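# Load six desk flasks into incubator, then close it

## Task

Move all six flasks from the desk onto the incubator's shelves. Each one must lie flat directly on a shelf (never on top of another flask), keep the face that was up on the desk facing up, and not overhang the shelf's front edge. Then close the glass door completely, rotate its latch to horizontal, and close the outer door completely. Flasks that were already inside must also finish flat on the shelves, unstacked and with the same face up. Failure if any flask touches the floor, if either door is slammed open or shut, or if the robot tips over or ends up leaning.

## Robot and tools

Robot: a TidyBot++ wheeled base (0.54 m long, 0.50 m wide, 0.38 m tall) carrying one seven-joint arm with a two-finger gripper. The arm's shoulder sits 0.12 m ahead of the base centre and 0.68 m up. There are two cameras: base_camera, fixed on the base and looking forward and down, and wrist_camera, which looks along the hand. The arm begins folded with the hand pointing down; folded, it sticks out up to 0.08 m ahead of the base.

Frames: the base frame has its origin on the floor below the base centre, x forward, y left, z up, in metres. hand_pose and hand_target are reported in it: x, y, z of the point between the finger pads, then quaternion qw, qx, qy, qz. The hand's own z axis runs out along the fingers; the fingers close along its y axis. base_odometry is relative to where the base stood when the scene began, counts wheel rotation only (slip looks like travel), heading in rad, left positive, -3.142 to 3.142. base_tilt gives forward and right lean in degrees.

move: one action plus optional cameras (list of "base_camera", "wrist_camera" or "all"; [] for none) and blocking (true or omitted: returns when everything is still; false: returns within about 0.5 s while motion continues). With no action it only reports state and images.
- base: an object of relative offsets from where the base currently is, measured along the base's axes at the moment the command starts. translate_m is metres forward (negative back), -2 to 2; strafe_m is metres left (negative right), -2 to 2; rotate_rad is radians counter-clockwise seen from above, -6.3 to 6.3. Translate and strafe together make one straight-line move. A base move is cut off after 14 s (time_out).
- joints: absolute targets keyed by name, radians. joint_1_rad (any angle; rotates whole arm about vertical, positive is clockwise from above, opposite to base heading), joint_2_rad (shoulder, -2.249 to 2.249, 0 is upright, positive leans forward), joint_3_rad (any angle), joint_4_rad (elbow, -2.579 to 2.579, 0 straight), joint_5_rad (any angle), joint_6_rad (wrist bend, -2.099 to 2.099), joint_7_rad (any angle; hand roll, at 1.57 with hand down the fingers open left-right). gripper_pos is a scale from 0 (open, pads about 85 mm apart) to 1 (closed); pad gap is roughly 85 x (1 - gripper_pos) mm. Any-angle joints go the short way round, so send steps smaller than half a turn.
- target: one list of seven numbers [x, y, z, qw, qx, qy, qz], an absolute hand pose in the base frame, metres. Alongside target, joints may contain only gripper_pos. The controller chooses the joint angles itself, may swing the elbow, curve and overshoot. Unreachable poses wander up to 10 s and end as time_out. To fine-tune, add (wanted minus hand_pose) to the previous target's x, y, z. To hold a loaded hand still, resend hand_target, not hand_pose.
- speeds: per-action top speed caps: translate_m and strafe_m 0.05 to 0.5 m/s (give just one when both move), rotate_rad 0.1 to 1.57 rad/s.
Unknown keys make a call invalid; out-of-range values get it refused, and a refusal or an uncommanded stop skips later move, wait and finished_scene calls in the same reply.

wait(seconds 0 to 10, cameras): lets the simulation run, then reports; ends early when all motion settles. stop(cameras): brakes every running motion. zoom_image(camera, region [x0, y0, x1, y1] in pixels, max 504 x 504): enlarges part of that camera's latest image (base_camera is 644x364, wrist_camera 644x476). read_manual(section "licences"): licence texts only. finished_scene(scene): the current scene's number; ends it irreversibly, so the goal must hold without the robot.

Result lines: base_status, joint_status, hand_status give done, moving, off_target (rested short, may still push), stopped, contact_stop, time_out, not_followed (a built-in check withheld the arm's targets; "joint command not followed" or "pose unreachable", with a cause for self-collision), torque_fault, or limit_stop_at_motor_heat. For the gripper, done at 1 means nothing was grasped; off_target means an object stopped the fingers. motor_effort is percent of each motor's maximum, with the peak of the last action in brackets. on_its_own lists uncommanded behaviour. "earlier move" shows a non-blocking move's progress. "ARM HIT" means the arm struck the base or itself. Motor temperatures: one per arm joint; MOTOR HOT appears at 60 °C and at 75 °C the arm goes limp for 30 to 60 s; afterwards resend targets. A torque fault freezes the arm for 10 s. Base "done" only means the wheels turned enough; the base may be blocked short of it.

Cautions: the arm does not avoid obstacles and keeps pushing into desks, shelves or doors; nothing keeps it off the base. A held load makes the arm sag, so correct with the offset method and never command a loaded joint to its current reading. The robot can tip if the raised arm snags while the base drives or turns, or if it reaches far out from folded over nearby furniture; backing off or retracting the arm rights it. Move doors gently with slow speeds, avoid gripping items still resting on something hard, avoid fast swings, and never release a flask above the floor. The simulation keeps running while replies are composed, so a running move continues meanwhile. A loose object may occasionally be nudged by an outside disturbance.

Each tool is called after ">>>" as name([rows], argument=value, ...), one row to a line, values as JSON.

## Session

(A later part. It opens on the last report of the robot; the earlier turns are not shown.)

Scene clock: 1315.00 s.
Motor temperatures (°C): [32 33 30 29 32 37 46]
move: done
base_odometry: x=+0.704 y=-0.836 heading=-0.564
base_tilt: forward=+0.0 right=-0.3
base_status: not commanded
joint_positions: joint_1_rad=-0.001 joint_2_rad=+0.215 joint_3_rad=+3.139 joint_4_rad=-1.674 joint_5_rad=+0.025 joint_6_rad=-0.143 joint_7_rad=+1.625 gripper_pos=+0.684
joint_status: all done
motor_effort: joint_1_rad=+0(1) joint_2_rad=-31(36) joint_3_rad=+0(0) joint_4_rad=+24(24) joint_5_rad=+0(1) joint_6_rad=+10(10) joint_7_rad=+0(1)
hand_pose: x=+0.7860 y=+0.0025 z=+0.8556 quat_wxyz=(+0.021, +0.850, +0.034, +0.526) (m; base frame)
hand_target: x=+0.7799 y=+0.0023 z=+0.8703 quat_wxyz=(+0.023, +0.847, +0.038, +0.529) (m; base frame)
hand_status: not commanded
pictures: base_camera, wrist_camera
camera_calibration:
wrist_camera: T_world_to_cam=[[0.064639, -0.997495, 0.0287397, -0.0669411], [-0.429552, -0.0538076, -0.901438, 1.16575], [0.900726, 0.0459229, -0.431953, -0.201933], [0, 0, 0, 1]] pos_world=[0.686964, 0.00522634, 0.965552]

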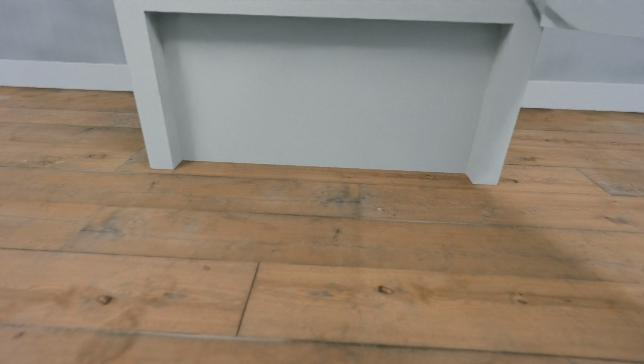

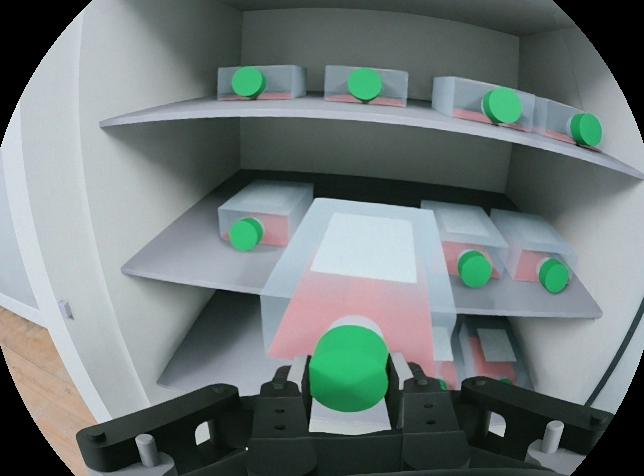

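>>> move(base={"translate_m":0.10,"strafe_m":-0.007}, speeds={"translate_m":0.1}, cameras=["wrist_camera"])

Scene clock: 1338.53 s.
Motor temperatures (°C): [32 33 30 29 32 37 46]
move: time_out
base_odometry: x=+0.754 y=-0.871 heading=-0.567
base_tilt: forward=+0.0 right=-0.2
base_status: translate_m time_out (by the wheels' count: +0.061 of +0.100); the other done
joint_positions: joint_1_rad=-0.002 joint_2_rad=+0.212 joint_3_rad=+3.139 joint_4_rad=-1.675 joint_5_rad=+0.025 joint_6_rad=-0.147 joint_7_rad=+1.625 gripper_pos=+0.684
joint_status: not commanded
motor_effort: joint_1_rad=+0(4) joint_2_rad=-31(50) joint_3_rad=+0(4) joint_4_rad=+24(29) joint_5_rad=+0(1) joint_6_rad=+9(12) joint_7_rad=+0(1)
hand_pose: x=+0.7848 y=+0.0025 z=+0.8568 quat_wxyz=(+0.021, +0.850, +0.034, +0.526) (m; base frame)
hand_target: x=+0.7799 y=+0.0023 z=+0.8703 quat_wxyz=(+0.023, +0.847, +0.038, +0.529) (m; base frame)
hand_status: not commanded
pictures: wrist_camera
camera_calibration:
wrist_camera: T_world_to_cam=[[0.0645692, -0.997499, 0.0287403, -0.0668535], [-0.430161, -0.053809, -0.901147, 1.16655], [0.90044, 0.0458234, -0.43256, -0.199507], [0, 0, 0, 1]] pos_world=[0.685764, 0.00522657, 0.966854]

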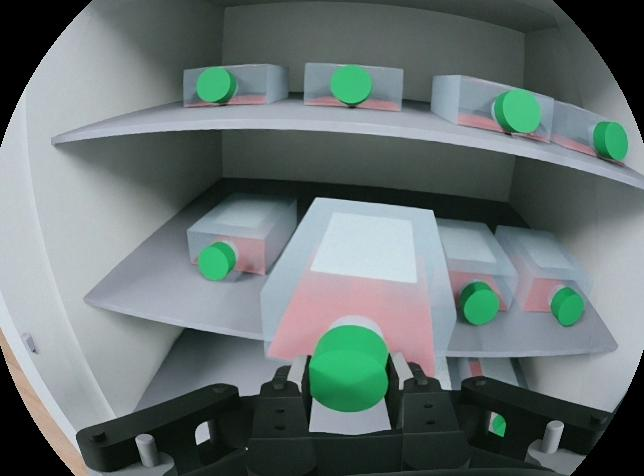

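>>> move(base={"translate_m":-0.06}, cameras=[])

>>> move(base={"strafe_m":0.057,"rotate_rad":-0.07}, speeds={"strafe_m":0.2}, cameras=["base_camera","wrist_camera"])

Scene clock: 1352.53 s.
Motor temperatures (°C): [32 33 30 29 32 37 46]
move: done
base_odometry: x=+0.703 y=-0.839 heading=-0.566
base_tilt: forward=+0.0 right=-0.3
base_status: done
joint_positions: joint_1_rad=-0.002 joint_2_rad=+0.205 joint_3_rad=+3.139 joint_4_rad=-1.675 joint_5_rad=+0.025 joint_6_rad=-0.148 joint_7_rad=+1.625 gripper_pos=+0.684
joint_status: not commanded
motor_effort: joint_1_rad=+0(2) joint_2_rad=-30(35) joint_3_rad=+0(1) joint_4_rad=+24(25) joint_5_rad=+0(1) joint_6_rad=+9(10) joint_7_rad=-1(1)
hand_pose: x=+0.7835 y=+0.0026 z=+0.8612 quat_wxyz=(+0.021, +0.848, +0.034, +0.529) (m; base frame)
hand_target: x=+0.7799 y=+0.0023 z=+0.8703 quat_wxyz=(+0.023, +0.847, +0.038, +0.529) (m; base frame)
hand_status: not commanded
pictures: none
No camera images: "cameras" was empty.

Scene clock: 1353.53 s.
Motor temperatures (°C): [32 33 30 29 32 37 46]
move: done
base_odometry: x=+0.733 y=-0.791 heading=-0.636
base_tilt: forward=+0.0 right=-0.2
base_status: done
joint_positions: joint_1_rad=-0.002 joint_2_rad=+0.205 joint_3_rad=+3.137 joint_4_rad=-1.675 joint_5_rad=+0.025 joint_6_rad=-0.148 joint_7_rad=+1.625 gripper_pos=+0.684
joint_status: not commanded
motor_effort: joint_1_rad=+0(4) joint_2_rad=-31(32) joint_3_rad=+0(3) joint_4_rad=+24(24) joint_5_rad=-1(1) joint_6_rad=+9(10) joint_7_rad=-1(1)
hand_pose: x=+0.7834 y=+0.0041 z=+0.8613 quat_wxyz=(+0.021, +0.848, +0.035, +0.529) (m; base frame)
hand_target: x=+0.7799 y=+0.0023 z=+0.8703 quat_wxyz=(+0.023, +0.847, +0.038, +0.529) (m; base frame)
hand_status: not commanded
pictures: base_camera, wrist_camera
camera_calibration:
wrist_camera: T_world_to_cam=[[0.0669332, -0.997344, 0.028729, -0.0671419], [-0.424012, -0.0544967, -0.904015, 1.16771], [0.90318, 0.0483271, -0.426534, -0.203781], [0, 0, 0, 1]] pos_world=[0.68367, 0.0065211, 0.970639]

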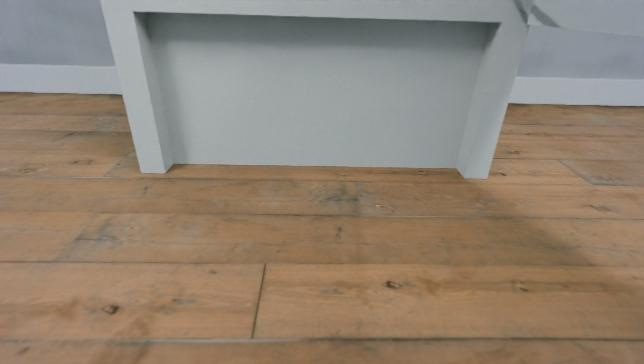

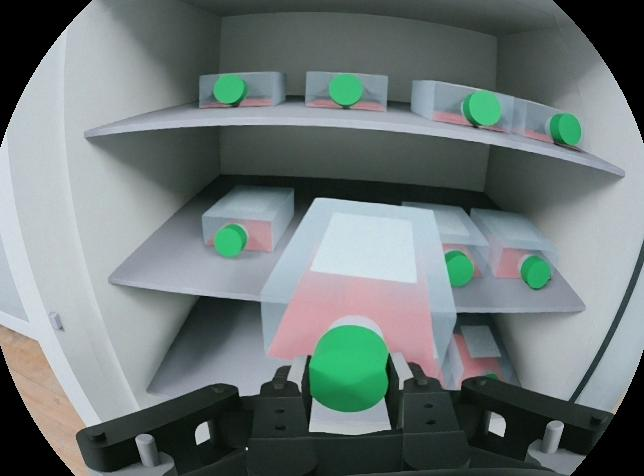

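>>> move(base={"translate_m":0.12}, speeds={"translate_m":0.12}, cameras=["wrist_camera"])

Scene clock: 1361.30 s.
Motor temperatures (°C): [32 33 30 29 32 37 46]
move: done
base_odometry: x=+0.830 y=-0.862 heading=-0.636
base_tilt: forward=+0.0 right=-0.3
base_status: done
joint_positions: joint_1_rad=-0.002 joint_2_rad=+0.203 joint_3_rad=+3.137 joint_4_rad=-1.675 joint_5_rad=+0.025 joint_6_rad=-0.148 joint_7_rad=+1.625 gripper_pos=+0.684
joint_status: not commanded
motor_effort: joint_1_rad=+0(2) joint_2_rad=-31(34) joint_3_rad=+0(1) joint_4_rad=+24(25) joint_5_rad=+0(1) joint_6_rad=+10(10) joint_7_rad=-1(1)
hand_pose: x=+0.7831 y=+0.0041 z=+0.8620 quat_wxyz=(+0.021, +0.848, +0.035, +0.529) (m; base frame)
hand_target: x=+0.7799 y=+0.0023 z=+0.8703 quat_wxyz=(+0.023, +0.847, +0.038, +0.529) (m; base frame)
hand_status: not commanded
pictures: wrist_camera
camera_calibration:
wrist_camera: T_world_to_cam=[[0.0669064, -0.997344, 0.0287884, -0.0671678], [-0.423203, -0.0544958, -0.904394, 1.16795], [0.903561, 0.0483265, -0.425725, -0.204077], [0, 0, 0, 1]] pos_world=[0.683169, 0.0065211, 0.971337]

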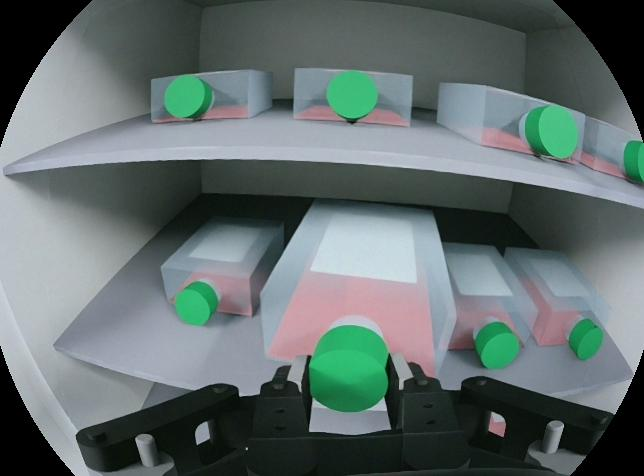

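>>> move(joints={"joint_2_rad":0.30,"joint_6_rad":-0.05}, cameras=["wrist_camera"])

Scene clock: 1371.97 s.
Motor temperatures (°C): [32 33 30 29 32 37 46]
move: done
base_odometry: x=+0.830 y=-0.862 heading=-0.636
base_tilt: forward=+0.0 right=-0.2
base_status: not commanded
joint_positions: joint_1_rad=-0.002 joint_2_rad=+0.298 joint_3_rad=+3.137 joint_4_rad=-1.675 joint_5_rad=+0.025 joint_6_rad=-0.102 joint_7_rad=+1.625 gripper_pos=+0.684
joint_status: all done
motor_effort: joint_1_rad=+0(1) joint_2_rad=-33(36) joint_3_rad=+0(0) joint_4_rad=+23(24) joint_5_rad=+0(1) joint_6_rad=+9(10) joint_7_rad=+0(1)
hand_pose: x=+0.8043 y=+0.0045 z=+0.8102 quat_wxyz=(+0.019, +0.861, +0.036, +0.508) (m; base frame)
hand_target: x=+0.8147 y=+0.0024 z=+0.8293 quat_wxyz=(+0.023, +0.845, +0.038, +0.533) (m; base frame)
hand_status: not commanded
pictures: wrist_camera
camera_calibration:
wrist_camera: T_world_to_cam=[[0.0692718, -0.997285, 0.0249848, -0.0655791], [-0.46767, -0.0545865, -0.882216, 1.14789], [0.881185, 0.0494281, -0.470181, -0.1914], [0, 0, 0, 1]] pos_world=[0.710033, 0.00671866, 0.92433]

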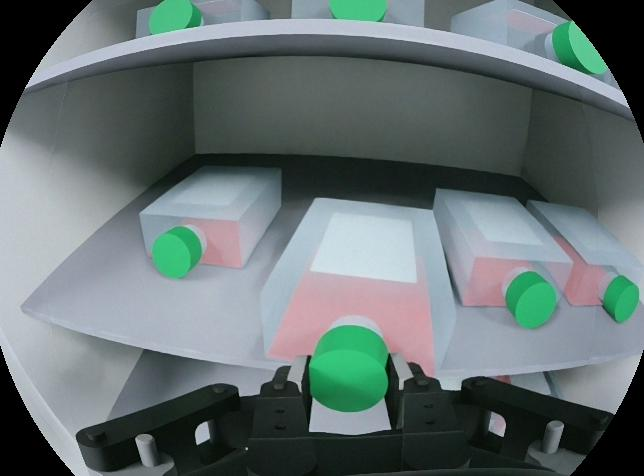

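>>> move(base={"translate_m":0.09}, speeds={"translate_m":0.1}, joints={"joint_2_rad":0.30}, cameras=["wrist_camera"])

Scene clock: 1379.30 s.
Motor temperatures (°C): [32 33 30 29 32 37 46]
move: done
base_odometry: x=+0.903 y=-0.916 heading=-0.635
base_tilt: forward=+0.0 right=-0.3
base_status: done
joint_positions: joint_1_rad=-0.002 joint_2_rad=+0.301 joint_3_rad=+3.137 joint_4_rad=-1.675 joint_5_rad=+0.025 joint_6_rad=-0.102 joint_7_rad=+1.625 gripper_pos=+0.684
joint_status: all done
motor_effort: joint_1_rad=-1(2) joint_2_rad=-33(36) joint_3_rad=+0(2) joint_4_rad=+23(24) joint_5_rad=+0(1) joint_6_rad=+9(10) joint_7_rad=+0(1)
hand_pose: x=+0.8047 y=+0.0045 z=+0.8084 quat_wxyz=(+0.019, +0.861, +0.036, +0.507) (m; base frame)
hand_target: x=+0.8147 y=+0.0024 z=+0.8293 quat_wxyz=(+0.023, +0.845, +0.038, +0.533) (m; base frame)
hand_status: not commanded
pictures: wrist_camera
camera_calibration:
wrist_camera: T_world_to_cam=[[0.0693408, -0.997285, 0.0248031, -0.0654624], [-0.470001, -0.0545894, -0.880976, 1.14727], [0.879938, 0.0494301, -0.47251, -0.189647], [0, 0, 0, 1]] pos_world=[0.710636, 0.00671866, 0.922735]

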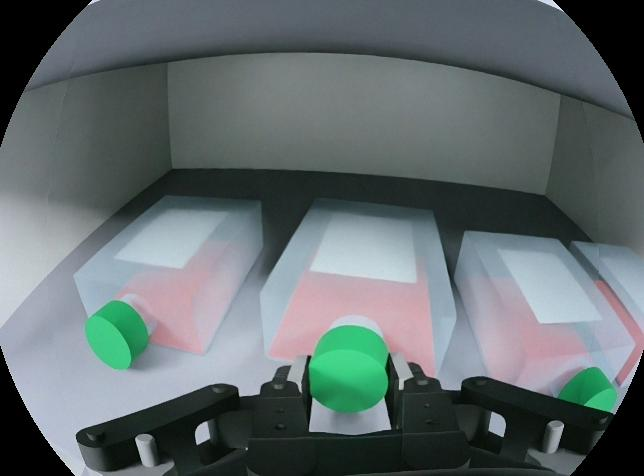

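>>> move(joints={"joint_2_rad":0.33,"joint_6_rad":-0.01}, cameras=[])

>>> move(joints={"joint_2_rad":0.35,"joint_6_rad":0.0}, cameras=["wrist_camera"])

Scene clock: 1385.77 s.
Motor temperatures (°C): [32 33 30 29 32 37 46]
move: done
base_odometry: x=+0.903 y=-0.916 heading=-0.635
base_tilt: forward=+0.0 right=-0.2
base_status: not commanded
joint_positions: joint_1_rad=-0.002 joint_2_rad=+0.319 joint_3_rad=+3.137 joint_4_rad=-1.675 joint_5_rad=+0.025 joint_6_rad=-0.066 joint_7_rad=+1.625 gripper_pos=+0.684
joint_status: all done
motor_effort: joint_1_rad=+0(1) joint_2_rad=-33(35) joint_3_rad=+0(0) joint_4_rad=+23(23) joint_5_rad=-1(1) joint_6_rad=+9(10) joint_7_rad=-1(1)
hand_pose: x=+0.8123 y=+0.0048 z=+0.8061 quat_wxyz=(+0.019, +0.856, +0.036, +0.515) (m; base frame)
hand_target: x=+0.8242 y=+0.0024 z=+0.8195 quat_wxyz=(+0.023, +0.842, +0.038, +0.538) (m; base frame)
hand_status: not commanded
pictures: none
No camera images: "cameras" was empty.

Scene clock: 1386.43 s.
Motor temperatures (°C): [32 33 30 29 32 37 46]
move: done
base_odometry: x=+0.903 y=-0.916 heading=-0.635
base_tilt: forward=+0.0 right=-0.2
base_status: not commanded
joint_positions: joint_1_rad=-0.002 joint_2_rad=+0.333 joint_3_rad=+3.137 joint_4_rad=-1.675 joint_5_rad=+0.025 joint_6_rad=-0.056 joint_7_rad=+1.625 gripper_pos=+0.684
joint_status: all done
motor_effort: joint_1_rad=-1(1) joint_2_rad=-33(34) joint_3_rad=+0(1) joint_4_rad=+22(23) joint_5_rad=+0(1) joint_6_rad=+8(9) joint_7_rad=-1(1)
hand_pose: x=+0.8155 y=+0.0049 z=+0.7989 quat_wxyz=(+0.019, +0.858, +0.036, +0.513) (m; base frame)
hand_target: x=+0.8282 y=+0.0024 z=+0.8082 quat_wxyz=(+0.023, +0.845, +0.038, +0.533) (m; base frame)
hand_status: not commanded
pictures: wrist_camera
camera_calibration:
wrist_camera: T_world_to_cam=[[0.0699461, -0.997236, 0.0250496, -0.066195], [-0.457401, -0.0543776, -0.887596, 1.13903], [0.886505, 0.0506262, -0.45994, -0.219061], [0, 0, 0, 1]] pos_world=[0.719823, 0.00701595, 0.911904]

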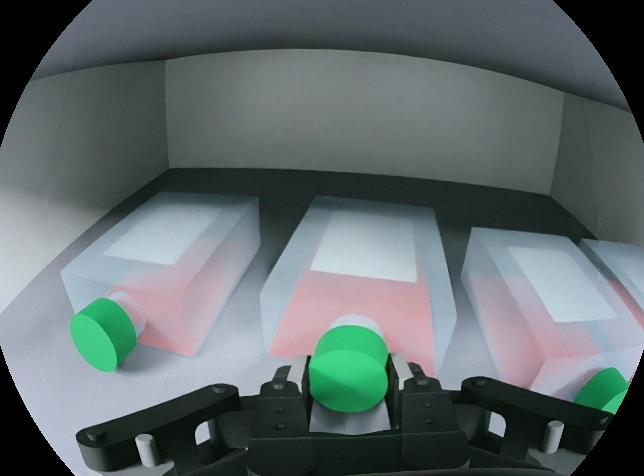

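>>> move(joints={"joint_2_rad":0.365,"joint_6_rad":0.0}, cameras=[])

>>> move(joints={"joint_2_rad":0.38,"joint_6_rad":0.0}, cameras=[])

Scene clock: 1390.50 s.
Motor temperatures (°C): [32 33 30 29 32 37 46]
move: done
base_odometry: x=+0.903 y=-0.916 heading=-0.635
base_tilt: forward=-0.1 right=-0.2
base_status: not commanded
joint_positions: joint_1_rad=-0.002 joint_2_rad=+0.336 joint_3_rad=+3.137 joint_4_rad=-1.675 joint_5_rad=+0.025 joint_6_rad=-0.051 joint_7_rad=+1.625 gripper_pos=+0.684
joint_status: all done
motor_effort: joint_1_rad=+0(1) joint_2_rad=-32(34) joint_3_rad=+0(1) joint_4_rad=+22(22) joint_5_rad=-1(1) joint_6_rad=+7(9) joint_7_rad=-1(1)
hand_pose: x=+0.8166 y=+0.0050 z=+0.7985 quat_wxyz=(+0.019, +0.857, +0.036, +0.514) (m; base frame)
hand_target: x=+0.8300 y=+0.0024 z=+0.7976 quat_wxyz=(+0.023, +0.849, +0.038, +0.527) (m; base frame)
hand_status: not commanded
pictures: none
No camera images: "cameras" was empty.

Scene clock: 1391.03 s.
Motor temperatures (°C): [32 33 30 29 32 37 46]
move: off_target
base_odometry: x=+0.903 y=-0.916 heading=-0.635
base_tilt: forward=-0.1 right=-0.2
base_status: not commanded
joint_positions: joint_1_rad=-0.002 joint_2_rad=+0.339 joint_3_rad=+3.137 joint_4_rad=-1.674 joint_5_rad=+0.025 joint_6_rad=-0.044 joint_7_rad=+1.625 gripper_pos=+0.684
joint_status: joint_2_rad off_target (ended at +0.339, target +0.380); the others done
motor_effort: joint_1_rad=-1(1) joint_2_rad=-31(33) joint_3_rad=+0(1) joint_4_rad=+20(21) joint_5_rad=-1(1) joint_6_rad=+7(8) joint_7_rad=-1(1)
hand_pose: x=+0.8181 y=+0.0050 z=+0.7982 quat_wxyz=(+0.019, +0.856, +0.036, +0.515) (m; base frame)
hand_target: x=+0.8317 y=+0.0024 z=+0.7869 quat_wxyz=(+0.023, +0.853, +0.039, +0.521) (m; base frame)
hand_status: not commanded
pictures: none
No camera images: "cameras" was empty.

Contact. Release and back off.

>>> move(joints={"gripper_pos":0.62,"joint_2_rad":0.36}, cameras=[])

>>> move(joints={"gripper_pos":0.45}, cameras=["wrist_camera"])

>>> move(base={"translate_m":-0.4}, speeds={"translate_m":0.25}, cameras=["wrist_camera"])

>>> move(base={"translate_m":-0.25}, joints={"joint_2_rad":0.13,"joint_4_rad":-1.665,"joint_6_rad":-0.2,"gripper_pos":0.4}, cameras=["wrist_camera"])

Scene clock: 1398.93 s.
Motor temperatures (°C): [32 33 30 29 32 37 46]
move: done
base_odometry: x=+0.903 y=-0.916 heading=-0.635
base_tilt: forward=-0.1 right=-0.2
base_status: not commanded
joint_positions: joint_1_rad=-0.002 joint_2_rad=+0.340 joint_3_rad=+3.137 joint_4_rad=-1.674 joint_5_rad=+0.025 joint_6_rad=-0.043 joint_7_rad=+1.625 gripper_pos=+0.620
joint_status: all done
motor_effort: joint_1_rad=+0(2) joint_2_rad=-31(34) joint_3_rad=+0(2) joint_4_rad=+20(22) joint_5_rad=-1(1) joint_6_rad=+8(8) joint_7_rad=-1(2)
hand_pose: x=+0.8184 y=+0.0050 z=+0.7978 quat_wxyz=(+0.019, +0.856, +0.036, +0.515) (m; base frame)
hand_target: x=+0.8294 y=+0.0024 z=+0.8011 quat_wxyz=(+0.023, +0.847, +0.038, +0.529) (m; base frame)
hand_status: not commanded
pictures: none
No camera images: "cameras" was empty.

Scene clock: 1399.53 s.
Motor temperatures (°C): [32 33 30 29 32 37 46]
move: done
base_odometry: x=+0.903 y=-0.916 heading=-0.635
base_tilt: forward=-0.1 right=-0.3
base_status: not commanded
joint_positions: joint_1_rad=-0.002 joint_2_rad=+0.341 joint_3_rad=+3.137 joint_4_rad=-1.674 joint_5_rad=+0.025 joint_6_rad=-0.043 joint_7_rad=+1.625 gripper_pos=+0.450
joint_status: all done
motor_effort: joint_1_rad=-1(1) joint_2_rad=-32(33) joint_3_rad=-1(1) joint_4_rad=+20(22) joint_5_rad=+0(1) joint_6_rad=+8(9) joint_7_rad=+0(1)
hand_pose: x=+0.8185 y=+0.0050 z=+0.7975 quat_wxyz=(+0.019, +0.856, +0.036, +0.515) (m; base frame)
hand_target: x=+0.8294 y=+0.0024 z=+0.8011 quat_wxyz=(+0.023, +0.847, +0.038, +0.529) (m; base frame)
hand_status: not commanded
pictures: wrist_camera
camera_calibration:
wrist_camera: T_world_to_cam=[[0.0700637, -0.997221, 0.0253264, -0.0666497], [-0.452093, -0.0543748, -0.890312, 1.13698], [0.889215, 0.0509287, -0.454646, -0.228885], [0, 0, 0, 1]] pos_world=[0.722218, 0.00701528, 0.909893]

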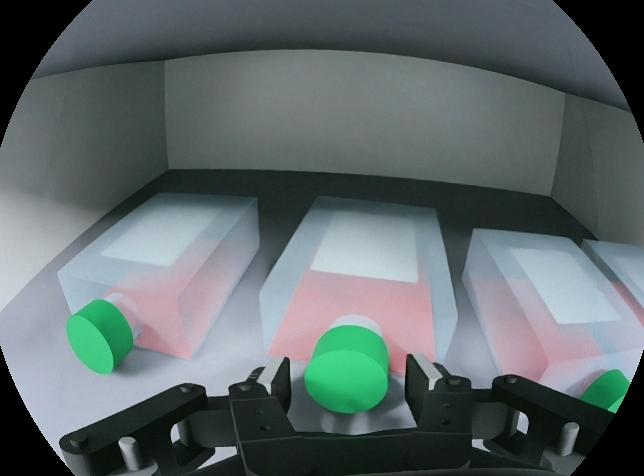

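Scene clock: 1401.93 s.
Motor temperatures (°C): [32 33 30 29 32 37 46]
move: done
base_odometry: x=+0.581 y=-0.678 heading=-0.636
base_tilt: forward=+0.0 right=-0.2
base_status: done
joint_positions: joint_1_rad=-0.001 joint_2_rad=+0.350 joint_3_rad=+3.138 joint_4_rad=-1.673 joint_5_rad=+0.025 joint_6_rad=-0.040 joint_7_rad=+1.625 gripper_pos=+0.450
joint_status: not commanded
motor_effort: joint_1_rad=+0(5) joint_2_rad=-34(39) joint_3_rad=+0(3) joint_4_rad=+22(23) joint_5_rad=-1(1) joint_6_rad=+8(9) joint_7_rad=+0(1)
hand_pose: x=+0.8204 y=+0.0039 z=+0.7925 quat_wxyz=(+0.019, +0.857, +0.035, +0.513) (m; base frame)
hand_target: x=+0.8294 y=+0.0024 z=+0.8011 quat_wxyz=(+0.023, +0.847, +0.038, +0.529) (m; base frame)
hand_status: not commanded
pictures: wrist_camera
camera_calibration:
wrist_camera: T_world_to_cam=[[0.0686229, -0.997323, 0.0252482, -0.0664897], [-0.456379, -0.0538865, -0.888152, 1.13521], [0.887135, 0.0494248, -0.458855, -0.227774], [0, 0, 0, 1]] pos_world=[0.724715, 0.00611852, 0.905403]

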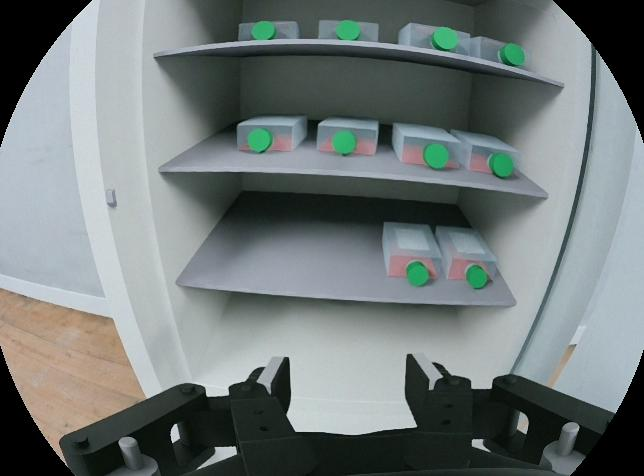

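Scene clock: 1403.60 s.
Motor temperatures (°C): [32 33 30 29 32 37 46]
move: done
base_odometry: x=+0.380 y=-0.529 heading=-0.636
base_tilt: forward=-0.1 right=-0.1
base_status: done
joint_positions: joint_1_rad=-0.001 joint_2_rad=+0.124 joint_3_rad=+3.138 joint_4_rad=-1.673 joint_5_rad=+0.025 joint_6_rad=-0.161 joint_7_rad=+1.625 gripper_pos=+0.400
joint_status: all done
motor_effort: joint_1_rad=+0(3) joint_2_rad=-26(39) joint_3_rad=+0(2) joint_4_rad=+24(25) joint_5_rad=+0(1) joint_6_rad=+9(10) joint_7_rad=-1(1)
hand_pose: x=+0.7657 y=+0.0029 z=+0.9112 quat_wxyz=(+0.022, +0.829, +0.033, +0.557) (m; base frame)
hand_target: x=+0.7637 y=+0.0023 z=+0.9010 quat_wxyz=(+0.024, +0.839, +0.038, +0.542) (m; base frame)
hand_status: not commanded
pictures: wrist_camera
camera_calibration:
wrist_camera: T_world_to_cam=[[0.0627193, -0.997471, 0.0334417, -0.0696908], [-0.360905, -0.0539077, -0.931043, 1.18154], [0.930491, 0.0463251, -0.363373, -0.244914], [0, 0, 0, 1]] pos_world=[0.658685, 0.00552546, 1.0134]

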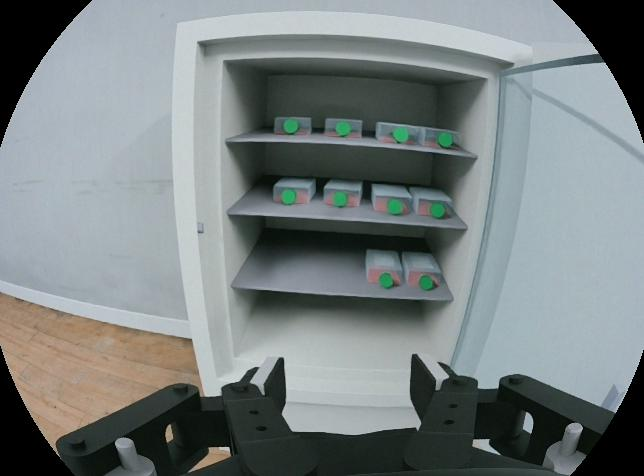

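>>> move(base={"translate_m":0.665,"strafe_m":1.759,"rotate_rad":3.066}, speeds={"rotate_rad":1.2,"strafe_m":0.4})

Scene clock: 1430.77 s.
Motor temperatures (°C): [32 33 30 29 32 37 46]
move: done
base_odometry: x=+1.959 y=+0.492 heading=+2.432
base_tilt: forward=-0.1 right=-0.2
base_status: done
joint_positions: joint_1_rad=+0.002 joint_2_rad=+0.125 joint_3_rad=+3.140 joint_4_rad=-1.673 joint_5_rad=+0.025 joint_6_rad=-0.162 joint_7_rad=+1.625 gripper_pos=+0.400
joint_status: not commanded
motor_effort: joint_1_rad=+0(6) joint_2_rad=-27(29) joint_3_rad=+0(5) joint_4_rad=+24(24) joint_5_rad=+0(1) joint_6_rad=+9(9) joint_7_rad=+0(1)
hand_pose: x=+0.7657 y=-0.0002 z=+0.9105 quat_wxyz=(+0.024, +0.830, +0.032, +0.557) (m; base frame)
hand_target: x=+0.7637 y=+0.0023 z=+0.9010 quat_wxyz=(+0.024, +0.839, +0.038, +0.542) (m; base frame)
hand_status: not commanded
pictures: base_camera, wrist_camera
camera_calibration:
wrist_camera: T_world_to_cam=[[0.0579103, -0.997758, 0.0335507, -0.0692097], [-0.362662, -0.0523364, -0.93045, 1.18156], [0.93012, 0.0417151, -0.36488, -0.243354], [0, 0, 0, 1]] pos_world=[0.658863, 0.00293554, 1.01291]

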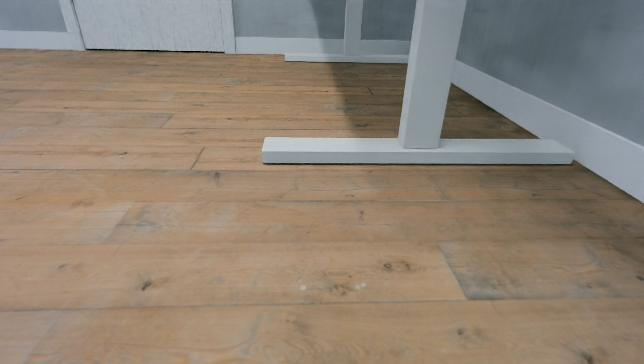

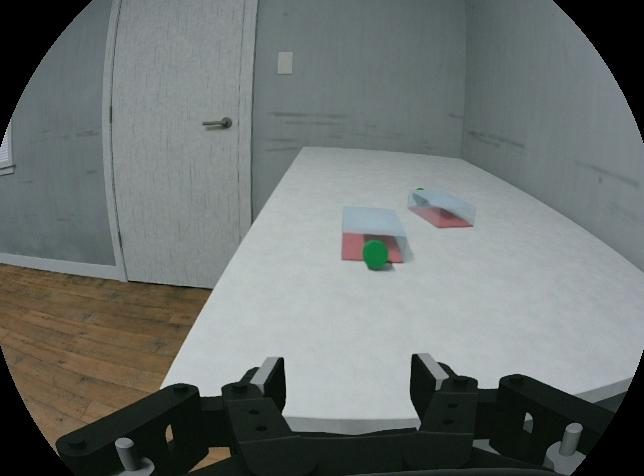

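>>> move(base={"translate_m":0.24,"strafe_m":-0.055}, joints={"joint_2_rad":0.25,"joint_4_rad":-1.665,"joint_6_rad":-0.10}, cameras=["wrist_camera"])

Scene clock: 1439.30 s.
Motor temperatures (°C): [32 33 30 29 32 37 46]
move: done
base_odometry: x=+1.813 y=+0.690 heading=+2.431
base_tilt: forward=-0.1 right=-0.2
base_status: done
joint_positions: joint_1_rad=+0.002 joint_2_rad=+0.250 joint_3_rad=+3.140 joint_4_rad=-1.673 joint_5_rad=+0.025 joint_6_rad=-0.144 joint_7_rad=+1.625 gripper_pos=+0.400
joint_status: all done
motor_effort: joint_1_rad=+0(2) joint_2_rad=-31(35) joint_3_rad=+0(2) joint_4_rad=+23(25) joint_5_rad=-1(1) joint_6_rad=+9(10) joint_7_rad=+0(1)
hand_pose: x=+0.7919 y=+0.0001 z=+0.8323 quat_wxyz=(+0.022, +0.859, +0.033, +0.511) (m; base frame)
hand_target: x=+0.8001 y=+0.0024 z=+0.8497 quat_wxyz=(+0.023, +0.845, +0.038, +0.533) (m; base frame)
hand_status: not commanded
pictures: wrist_camera
camera_calibration:
wrist_camera: T_world_to_cam=[[0.062034, -0.997721, 0.0265385, -0.0651902], [-0.461087, -0.0522303, -0.885817, 1.15913], [0.885184, 0.0427142, -0.463276, -0.178702], [0, 0, 0, 1]] pos_world=[0.696688, 0.00313326, 0.94572]

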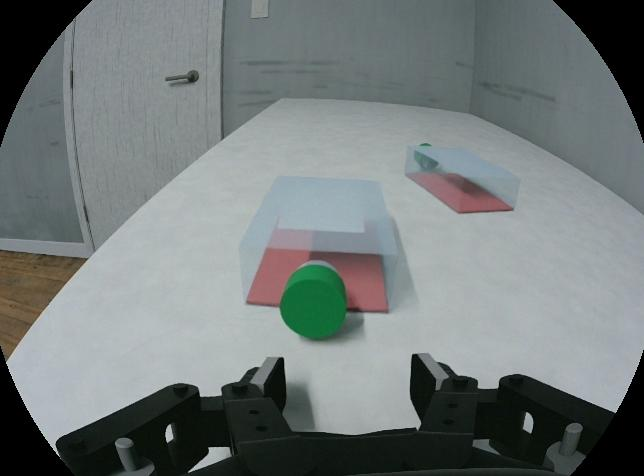

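>>> move(base={"translate_m":0.03,"strafe_m":0.04,"rotate_rad":-0.03}, speeds={"translate_m":0.15}, cameras=["wrist_camera"])

Scene clock: 1445.50 s.
Motor temperatures (°C): [32 33 30 29 32 37 46]
move: done
base_odometry: x=+1.764 y=+0.680 heading=+2.401
base_tilt: forward=+0.0 right=-0.2
base_status: done
joint_positions: joint_1_rad=+0.001 joint_2_rad=+0.251 joint_3_rad=+3.139 joint_4_rad=-1.673 joint_5_rad=+0.025 joint_6_rad=-0.144 joint_7_rad=+1.625 gripper_pos=+0.400
joint_status: not commanded
motor_effort: joint_1_rad=+0(5) joint_2_rad=-31(33) joint_3_rad=+0(4) joint_4_rad=+23(23) joint_5_rad=+0(1) joint_6_rad=+8(9) joint_7_rad=+0(1)
hand_pose: x=+0.7919 y=+0.0011 z=+0.8323 quat_wxyz=(+0.021, +0.859, +0.034, +0.511) (m; base frame)
hand_target: x=+0.8001 y=+0.0024 z=+0.8497 quat_wxyz=(+0.023, +0.845, +0.038, +0.533) (m; base frame)
hand_status: not commanded
pictures: wrist_camera
camera_calibration:
wrist_camera: T_world_to_cam=[[0.0635547, -0.997629, 0.0264095, -0.065231], [-0.461104, -0.0528234, -0.885772, 1.15907], [0.885067, 0.0441174, -0.463368, -0.17863], [0, 0, 0, 1]] pos_world=[0.696696, 0.00403021, 0.94562]

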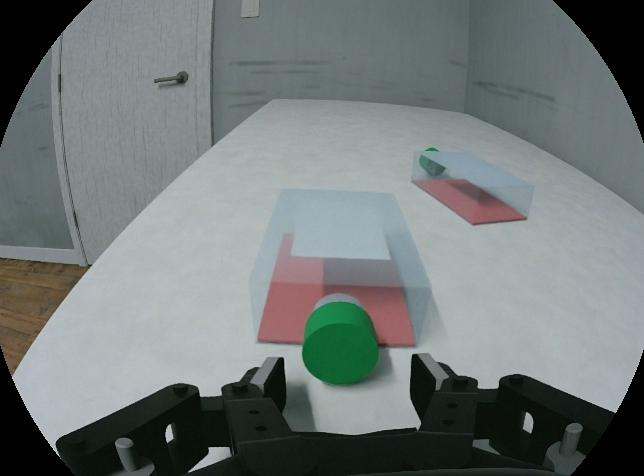

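Aligned.

>>> move(base={"translate_m":0.017,"strafe_m":0.004}, speeds={"translate_m":0.15}, cameras=[])

>>> move(joints={"gripper_pos":0.65}, cameras=["wrist_camera"])

>>> move(joints={"gripper_pos":0.85}, cameras=[])

>>> move(joints={"joint_2_rad":0.13,"joint_6_rad":-0.2}, cameras=["wrist_camera"])

Scene clock: 1453.03 s.
Motor temperatures (°C): [32 33 30 29 32 37 46]
move: done
base_odometry: x=+1.748 y=+0.688 heading=+2.401
base_tilt: forward=+0.0 right=-0.2
base_status: done
joint_positions: joint_1_rad=+0.001 joint_2_rad=+0.253 joint_3_rad=+3.139 joint_4_rad=-1.674 joint_5_rad=+0.025 joint_6_rad=-0.143 joint_7_rad=+1.625 gripper_pos=+0.400
joint_status: not commanded
motor_effort: joint_1_rad=+0(4) joint_2_rad=-30(34) joint_3_rad=+0(3) joint_4_rad=+22(24) joint_5_rad=-1(1) joint_6_rad=+8(9) joint_7_rad=+0(1)
hand_pose: x=+0.7923 y=+0.0011 z=+0.8308 quat_wxyz=(+0.021, +0.859, +0.034, +0.510) (m; base frame)
hand_target: x=+0.8001 y=+0.0024 z=+0.8497 quat_wxyz=(+0.023, +0.845, +0.038, +0.533) (m; base frame)
hand_status: not commanded
pictures: none
No camera images: "cameras" was empty.

Scene clock: 1453.70 s.
Motor temperatures (°C): [32 33 30 29 32 37 46]
move: done
base_odometry: x=+1.748 y=+0.688 heading=+2.401
base_tilt: forward=+0.0 right=-0.3
base_status: not commanded
joint_positions: joint_1_rad=+0.001 joint_2_rad=+0.253 joint_3_rad=+3.139 joint_4_rad=-1.674 joint_5_rad=+0.025 joint_6_rad=-0.141 joint_7_rad=+1.625 gripper_pos=+0.650
joint_status: all done
motor_effort: joint_1_rad=+0(0) joint_2_rad=-28(30) joint_3_rad=+0(1) joint_4_rad=+21(22) joint_5_rad=+0(1) joint_6_rad=+7(8) joint_7_rad=+0(1)
hand_pose: x=+0.7926 y=+0.0012 z=+0.8313 quat_wxyz=(+0.021, +0.859, +0.034, +0.511) (m; base frame)
hand_target: x=+0.8001 y=+0.0024 z=+0.8497 quat_wxyz=(+0.023, +0.845, +0.038, +0.533) (m; base frame)
hand_status: not commanded
pictures: wrist_camera
camera_calibration:
wrist_camera: T_world_to_cam=[[0.0636885, -0.997619, 0.0264551, -0.0653857], [-0.461015, -0.0529216, -0.885813, 1.15848], [0.885104, 0.0442199, -0.463288, -0.179815], [0, 0, 0, 1]] pos_world=[0.697396, 0.00403, 0.94462]

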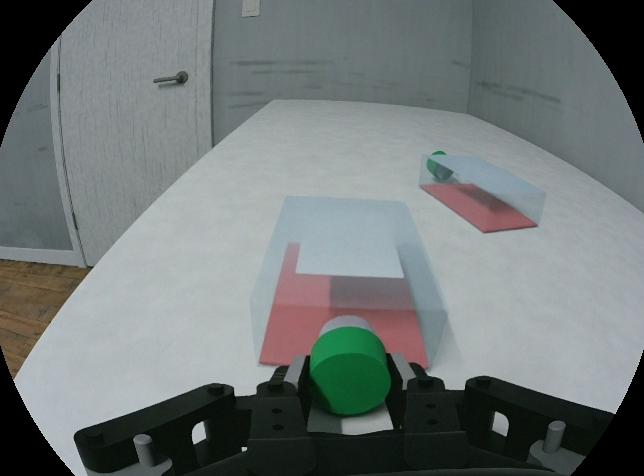

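Scene clock: 1454.33 s.
Motor temperatures (°C): [32 33 30 29 32 37 46]
move: off_target
base_odometry: x=+1.748 y=+0.688 heading=+2.401
base_tilt: forward=+0.0 right=-0.3
base_status: not commanded
joint_positions: joint_1_rad=+0.001 joint_2_rad=+0.253 joint_3_rad=+3.139 joint_4_rad=-1.673 joint_5_rad=+0.025 joint_6_rad=-0.141 joint_7_rad=+1.625 gripper_pos=+0.685
joint_status: gripper_pos off_target (ended at +0.685, target +0.850)
motor_effort: joint_1_rad=+0(1) joint_2_rad=-28(29) joint_3_rad=+0(0) joint_4_rad=+21(21) joint_5_rad=+0(1) joint_6_rad=+7(7) joint_7_rad=-1(1)
hand_pose: x=+0.7927 y=+0.0012 z=+0.8315 quat_wxyz=(+0.021, +0.858, +0.034, +0.511) (m; base frame)
hand_target: x=+0.8001 y=+0.0024 z=+0.8497 quat_wxyz=(+0.023, +0.845, +0.038, +0.533) (m; base frame)
hand_status: not commanded
pictures: none
No camera images: "cameras" was empty.

Scene clock: 1455.40 s.
Motor temperatures (°C): [32 33 30 29 32 37 46]
move: done
base_odometry: x=+1.748 y=+0.688 heading=+2.401
base_tilt: forward=-0.1 right=-0.2
base_status: not commanded
joint_positions: joint_1_rad=+0.001 joint_2_rad=+0.151 joint_3_rad=+3.139 joint_4_rad=-1.676 joint_5_rad=+0.025 joint_6_rad=-0.177 joint_7_rad=+1.625 gripper_pos=+0.685
joint_status: all done
motor_effort: joint_1_rad=+0(1) joint_2_rad=-28(35) joint_3_rad=+0(0) joint_4_rad=+24(25) joint_5_rad=+0(1) joint_6_rad=+9(10) joint_7_rad=-1(1)
hand_pose: x=+0.7690 y=+0.0009 z=+0.8873 quat_wxyz=(+0.023, +0.842, +0.033, +0.538) (m; base frame)
hand_target: x=+0.7637 y=+0.0023 z=+0.9010 quat_wxyz=(+0.024, +0.839, +0.038, +0.542) (m; base frame)
hand_status: not commanded
pictures: wrist_camera
camera_calibration:
wrist_camera: T_world_to_cam=[[0.0609583, -0.997663, 0.0308637, -0.0674158], [-0.403695, -0.052922, -0.913361, 1.17764], [0.91286, 0.0432174, -0.405978, -0.205178], [0, 0, 0, 1]] pos_world=[0.666818, 0.00393226, 0.994398]

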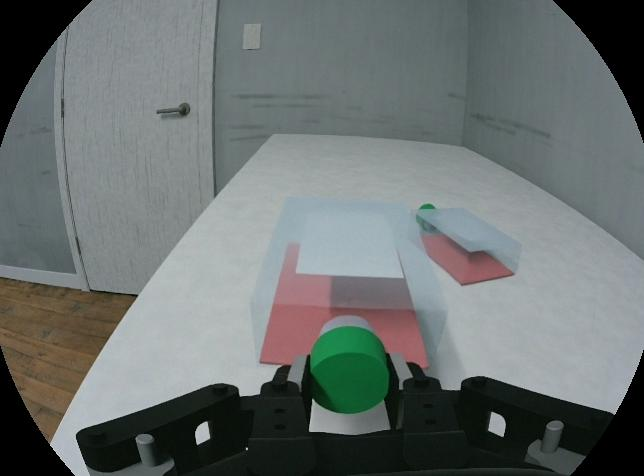

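>>> move(base={"translate_m":-0.36}, cameras=[])

>>> move(base={"translate_m":0.417,"strafe_m":1.714,"rotate_rad":-3.036}, speeds={"rotate_rad":0.8,"strafe_m":0.4})

Scene clock: 1491.40 s.
Motor temperatures (°C): [32 33 30 29 32 37 46]
move: done
base_odometry: x=+2.014 y=+0.445 heading=+2.401
base_tilt: forward=-0.1 right=-0.2
base_status: done
joint_positions: joint_1_rad=+0.001 joint_2_rad=+0.140 joint_3_rad=+3.140 joint_4_rad=-1.676 joint_5_rad=+0.025 joint_6_rad=-0.177 joint_7_rad=+1.625 gripper_pos=+0.685
joint_status: not commanded
motor_effort: joint_1_rad=-1(4) joint_2_rad=-28(34) joint_3_rad=+0(3) joint_4_rad=+24(26) joint_5_rad=-1(1) joint_6_rad=+9(10) joint_7_rad=+0(1)
hand_pose: x=+0.7666 y=+0.0004 z=+0.8944 quat_wxyz=(+0.023, +0.839, +0.032, +0.543) (m; base frame)
hand_target: x=+0.7637 y=+0.0023 z=+0.9010 quat_wxyz=(+0.024, +0.839, +0.038, +0.542) (m; base frame)
hand_status: not commanded
pictures: none
No camera images: "cameras" was empty.

Scene clock: 1496.87 s.
Motor temperatures (°C): [32 33 30 29 32 37 46]
move: done
base_odometry: x=+0.549 y=-0.539 heading=-0.637
base_tilt: forward=-0.1 right=-0.2
base_status: done
joint_positions: joint_1_rad=+0.003 joint_2_rad=+0.140 joint_3_rad=+3.145 joint_4_rad=-1.676 joint_5_rad=+0.025 joint_6_rad=-0.177 joint_7_rad=+1.625 gripper_pos=+0.685
joint_status: not commanded
motor_effort: joint_1_rad=+0(4) joint_2_rad=-28(30) joint_3_rad=+0(3) joint_4_rad=+24(25) joint_5_rad=+0(1) joint_6_rad=+9(10) joint_7_rad=-1(2)
hand_pose: x=+0.7666 y=-0.0040 z=+0.8944 quat_wxyz=(+0.025, +0.839, +0.030, +0.542) (m; base frame)
hand_target: x=+0.7637 y=+0.0023 z=+0.9010 quat_wxyz=(+0.024, +0.839, +0.038, +0.542) (m; base frame)
hand_status: not commanded
pictures: base_camera, wrist_camera
camera_calibration:
wrist_camera: T_world_to_cam=[[0.0528936, -0.998078, 0.0322824, -0.0674338], [-0.394346, -0.0505769, -0.917569, 1.17951], [0.917438, 0.035803, -0.396264, -0.212183], [0, 0, 0, 1]] pos_world=[0.663368, -0.0000513083, 1.00038]

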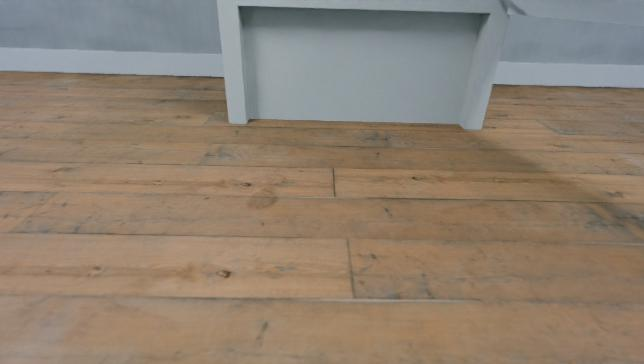

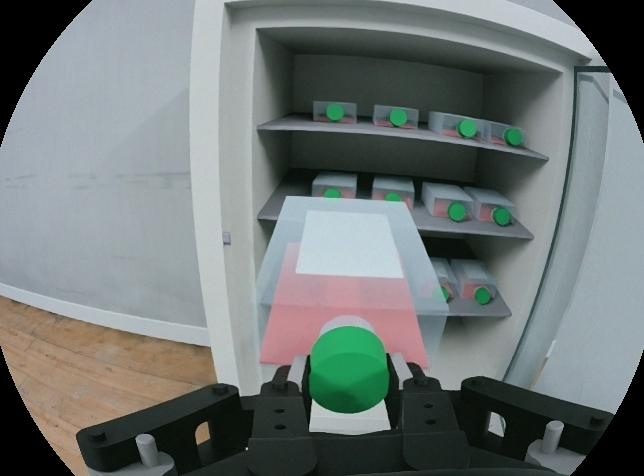

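>>> move(joints={"joint_1_rad":-0.004,"joint_2_rad":0.50,"joint_4_rad":-1.955,"joint_6_rad":0.47}, cameras=["wrist_camera"])

Scene clock: 1507.17 s.
Motor temperatures (°C): [31 33 30 29 32 37 46]
move: done
base_odometry: x=+0.549 y=-0.539 heading=-0.637
base_tilt: forward=+0.0 right=-0.2
base_status: not commanded
joint_positions: joint_1_rad=+0.003 joint_2_rad=+0.503 joint_3_rad=+3.145 joint_4_rad=-1.958 joint_5_rad=+0.025 joint_6_rad=+0.405 joint_7_rad=+1.625 gripper_pos=+0.685
joint_status: all done
motor_effort: joint_1_rad=+0(1) joint_2_rad=-35(39) joint_3_rad=+0(1) joint_4_rad=+18(25) joint_5_rad=-1(1) joint_6_rad=+10(11) joint_7_rad=-1(1)
hand_pose: x=+0.7952 y=+0.0005 z=+0.6609 quat_wxyz=(+0.018, +0.856, +0.034, +0.516) (m; base frame)
hand_target: x=+0.8049 y=+0.0051 z=+0.6827 quat_wxyz=(+0.023, +0.836, +0.039, +0.546) (m; base frame)
hand_status: not commanded
pictures: wrist_camera
camera_calibration:
wrist_camera: T_world_to_cam=[[0.0670439, -0.997518, 0.0215147, -0.0611588], [-0.450104, -0.0494821, -0.891604, 1.00383], [0.890456, 0.0500928, -0.452304, -0.272527], [0, 0, 0, 1]] pos_world=[0.6986, 0.00231619, 0.773068]

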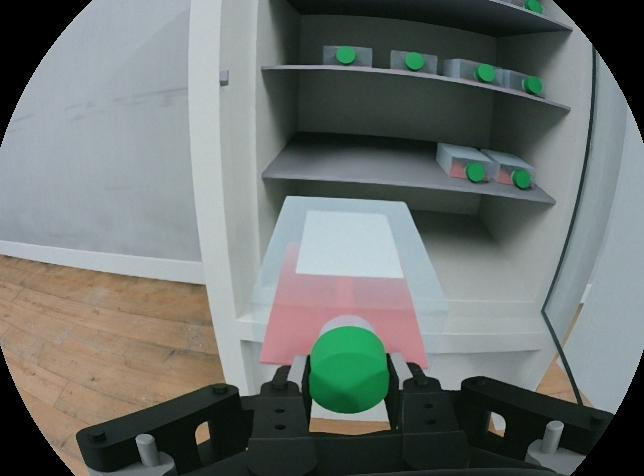

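>>> move(base={"translate_m":0.38}, speeds={"translate_m":0.25}, cameras=["wrist_camera"])

Scene clock: 1525.37 s.
Motor temperatures (°C): [31 33 30 29 32 37 46]
move: done
base_odometry: x=+0.855 y=-0.765 heading=-0.637
base_tilt: forward=-0.1 right=-0.2
base_status: done
joint_positions: joint_1_rad=+0.003 joint_2_rad=+0.503 joint_3_rad=+3.145 joint_4_rad=-1.960 joint_5_rad=+0.025 joint_6_rad=+0.411 joint_7_rad=+1.625 gripper_pos=+0.685
joint_status: not commanded
motor_effort: joint_1_rad=+0(3) joint_2_rad=-35(37) joint_3_rad=+0(2) joint_4_rad=+18(19) joint_5_rad=-1(1) joint_6_rad=+9(10) joint_7_rad=-1(1)
hand_pose: x=+0.7953 y=+0.0008 z=+0.6616 quat_wxyz=(+0.018, +0.855, +0.034, +0.518) (m; base frame)
hand_target: x=+0.8049 y=+0.0051 z=+0.6827 quat_wxyz=(+0.023, +0.836, +0.039, +0.546) (m; base frame)
hand_status: not commanded
pictures: wrist_camera
camera_calibration:
wrist_camera: T_world_to_cam=[[0.0675415, -0.997483, 0.0215917, -0.0612562], [-0.446595, -0.0495777, -0.893362, 1.00297], [0.892184, 0.0506962, -0.448819, -0.275999], [0, 0, 0, 1]] pos_world=[0.698298, 0.00261487, 0.77346]

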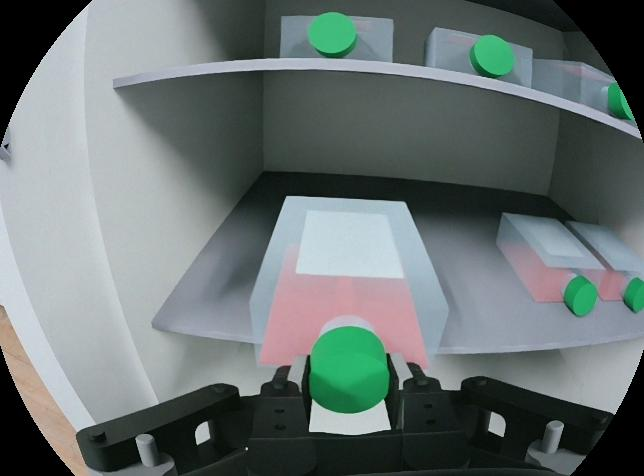

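>>> move(base={"translate_m":0.07,"strafe_m":0.03}, speeds={"translate_m":0.15}, cameras=["wrist_camera"])

>>> move(joints={"joint_2_rad":0.545,"joint_6_rad":0.50}, cameras=["wrist_camera"])

Scene clock: 1535.00 s.
Motor temperatures (°C): [31 33 30 29 32 37 46]
move: done
base_odometry: x=+0.929 y=-0.783 heading=-0.638
base_tilt: forward=-0.1 right=-0.2
base_status: done
joint_positions: joint_1_rad=+0.003 joint_2_rad=+0.503 joint_3_rad=+3.145 joint_4_rad=-1.960 joint_5_rad=+0.025 joint_6_rad=+0.412 joint_7_rad=+1.625 gripper_pos=+0.685
joint_status: not commanded
motor_effort: joint_1_rad=+0(5) joint_2_rad=-35(38) joint_3_rad=-1(3) joint_4_rad=+18(19) joint_5_rad=-1(1) joint_6_rad=+10(10) joint_7_rad=-1(1)
hand_pose: x=+0.7954 y=+0.0007 z=+0.6617 quat_wxyz=(+0.018, +0.854, +0.034, +0.518) (m; base frame)
hand_target: x=+0.8049 y=+0.0051 z=+0.6827 quat_wxyz=(+0.023, +0.836, +0.039, +0.546) (m; base frame)
hand_status: not commanded
pictures: wrist_camera
camera_calibration:
wrist_camera: T_world_to_cam=[[0.0673048, -0.997498, 0.0216341, -0.0612228], [-0.44609, -0.0494805, -0.893619, 1.00281], [0.892454, 0.0504942, -0.448304, -0.27658], [0, 0, 0, 1]] pos_world=[0.698297, 0.0025153, 0.773459]

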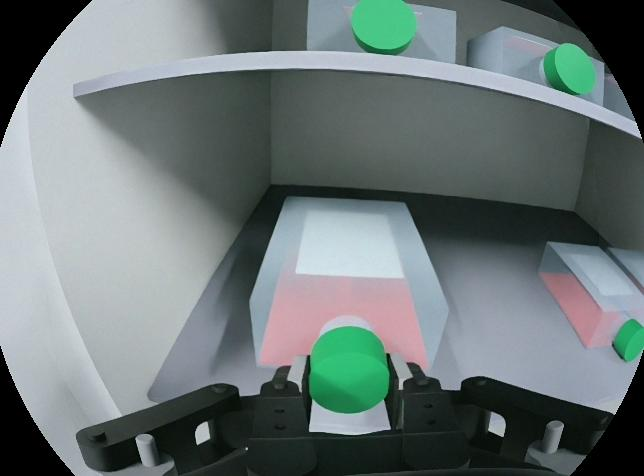

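Scene clock: 1535.80 s.
Motor temperatures (°C): [31 33 30 29 32 37 46]
move: done
base_odometry: x=+0.929 y=-0.783 heading=-0.638
base_tilt: forward=+0.0 right=-0.2
base_status: not commanded
joint_positions: joint_1_rad=+0.003 joint_2_rad=+0.536 joint_3_rad=+3.145 joint_4_rad=-1.960 joint_5_rad=+0.025 joint_6_rad=+0.441 joint_7_rad=+1.625 gripper_pos=+0.685
joint_status: all done
motor_effort: joint_1_rad=+0(1) joint_2_rad=-36(38) joint_3_rad=+0(1) joint_4_rad=+18(18) joint_5_rad=+0(1) joint_6_rad=+9(10) joint_7_rad=-1(1)
hand_pose: x=+0.7987 y=+0.0009 z=+0.6479 quat_wxyz=(+0.017, +0.855, +0.034, +0.517) (m; base frame)
hand_target: x=+0.8083 y=+0.0051 z=+0.6602 quat_wxyz=(+0.022, +0.841, +0.040, +0.540) (m; base frame)
hand_status: not commanded
pictures: wrist_camera
camera_calibration:
wrist_camera: T_world_to_cam=[[0.0678997, -0.997473, 0.020931, -0.0609654], [-0.448791, -0.0492736, -0.892277, 0.993278], [0.891053, 0.0511917, -0.451002, -0.282911], [0, 0, 0, 1]] pos_world=[0.702003, 0.00261371, 0.759962]

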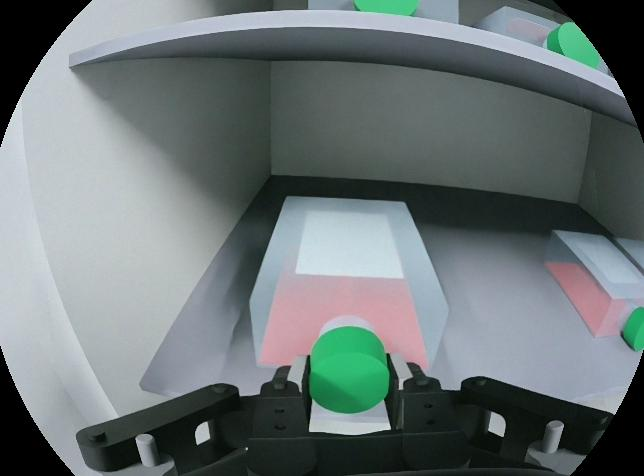

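>>> move(joints={"joint_2_rad":0.565,"joint_6_rad":0.53}, cameras=[])

>>> move(base={"translate_m":0.065}, speeds={"translate_m":0.1}, cameras=["wrist_camera"])

Scene clock: 1540.00 s.
Motor temperatures (°C): [31 33 30 29 32 37 46]
move: done
base_odometry: x=+0.929 y=-0.783 heading=-0.638
base_tilt: forward=-0.1 right=-0.2
base_status: not commanded
joint_positions: joint_1_rad=+0.003 joint_2_rad=+0.552 joint_3_rad=+3.145 joint_4_rad=-1.960 joint_5_rad=+0.025 joint_6_rad=+0.473 joint_7_rad=+1.625 gripper_pos=+0.685
joint_status: all done
motor_effort: joint_1_rad=+0(1) joint_2_rad=-37(38) joint_3_rad=-1(1) joint_4_rad=+18(18) joint_5_rad=-1(1) joint_6_rad=+9(10) joint_7_rad=-1(1)
hand_pose: x=+0.8026 y=+0.0011 z=+0.6458 quat_wxyz=(+0.017, +0.851, +0.034, +0.524) (m; base frame)
hand_target: x=+0.8117 y=+0.0051 z=+0.6549 quat_wxyz=(+0.022, +0.838, +0.039, +0.544) (m; base frame)
hand_status: not commanded
pictures: none
No camera images: "cameras" was empty.

Scene clock: 1541.17 s.
Motor temperatures (°C): [31 33 30 29 32 37 46]
move: done
base_odometry: x=+0.982 y=-0.821 heading=-0.637
base_tilt: forward=+0.0 right=-0.2
base_status: done
joint_positions: joint_1_rad=+0.003 joint_2_rad=+0.556 joint_3_rad=+3.145 joint_4_rad=-1.960 joint_5_rad=+0.025 joint_6_rad=+0.474 joint_7_rad=+1.625 gripper_pos=+0.685
joint_status: not commanded
motor_effort: joint_1_rad=+0(4) joint_2_rad=-36(39) joint_3_rad=+0(3) joint_4_rad=+17(19) joint_5_rad=-1(1) joint_6_rad=+9(10) joint_7_rad=-1(1)
hand_pose: x=+0.8023 y=+0.0012 z=+0.6428 quat_wxyz=(+0.017, +0.852, +0.034, +0.522) (m; base frame)
hand_target: x=+0.8117 y=+0.0051 z=+0.6549 quat_wxyz=(+0.022, +0.838, +0.039, +0.544) (m; base frame)
hand_status: not commanded
pictures: wrist_camera
camera_calibration:
wrist_camera: T_world_to_cam=[[0.0683715, -0.997436, 0.0211269, -0.0612732], [-0.438468, -0.0490639, -0.897407, 0.985357], [0.896143, 0.0520936, -0.440698, -0.299123], [0, 0, 0, 1]] pos_world=[0.704293, 0.00281167, 0.753737]

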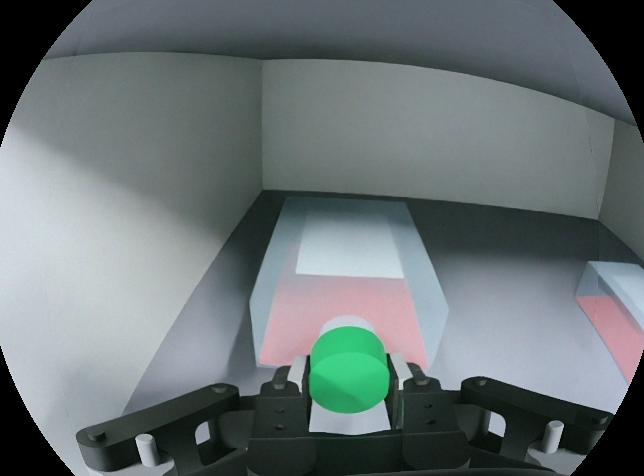

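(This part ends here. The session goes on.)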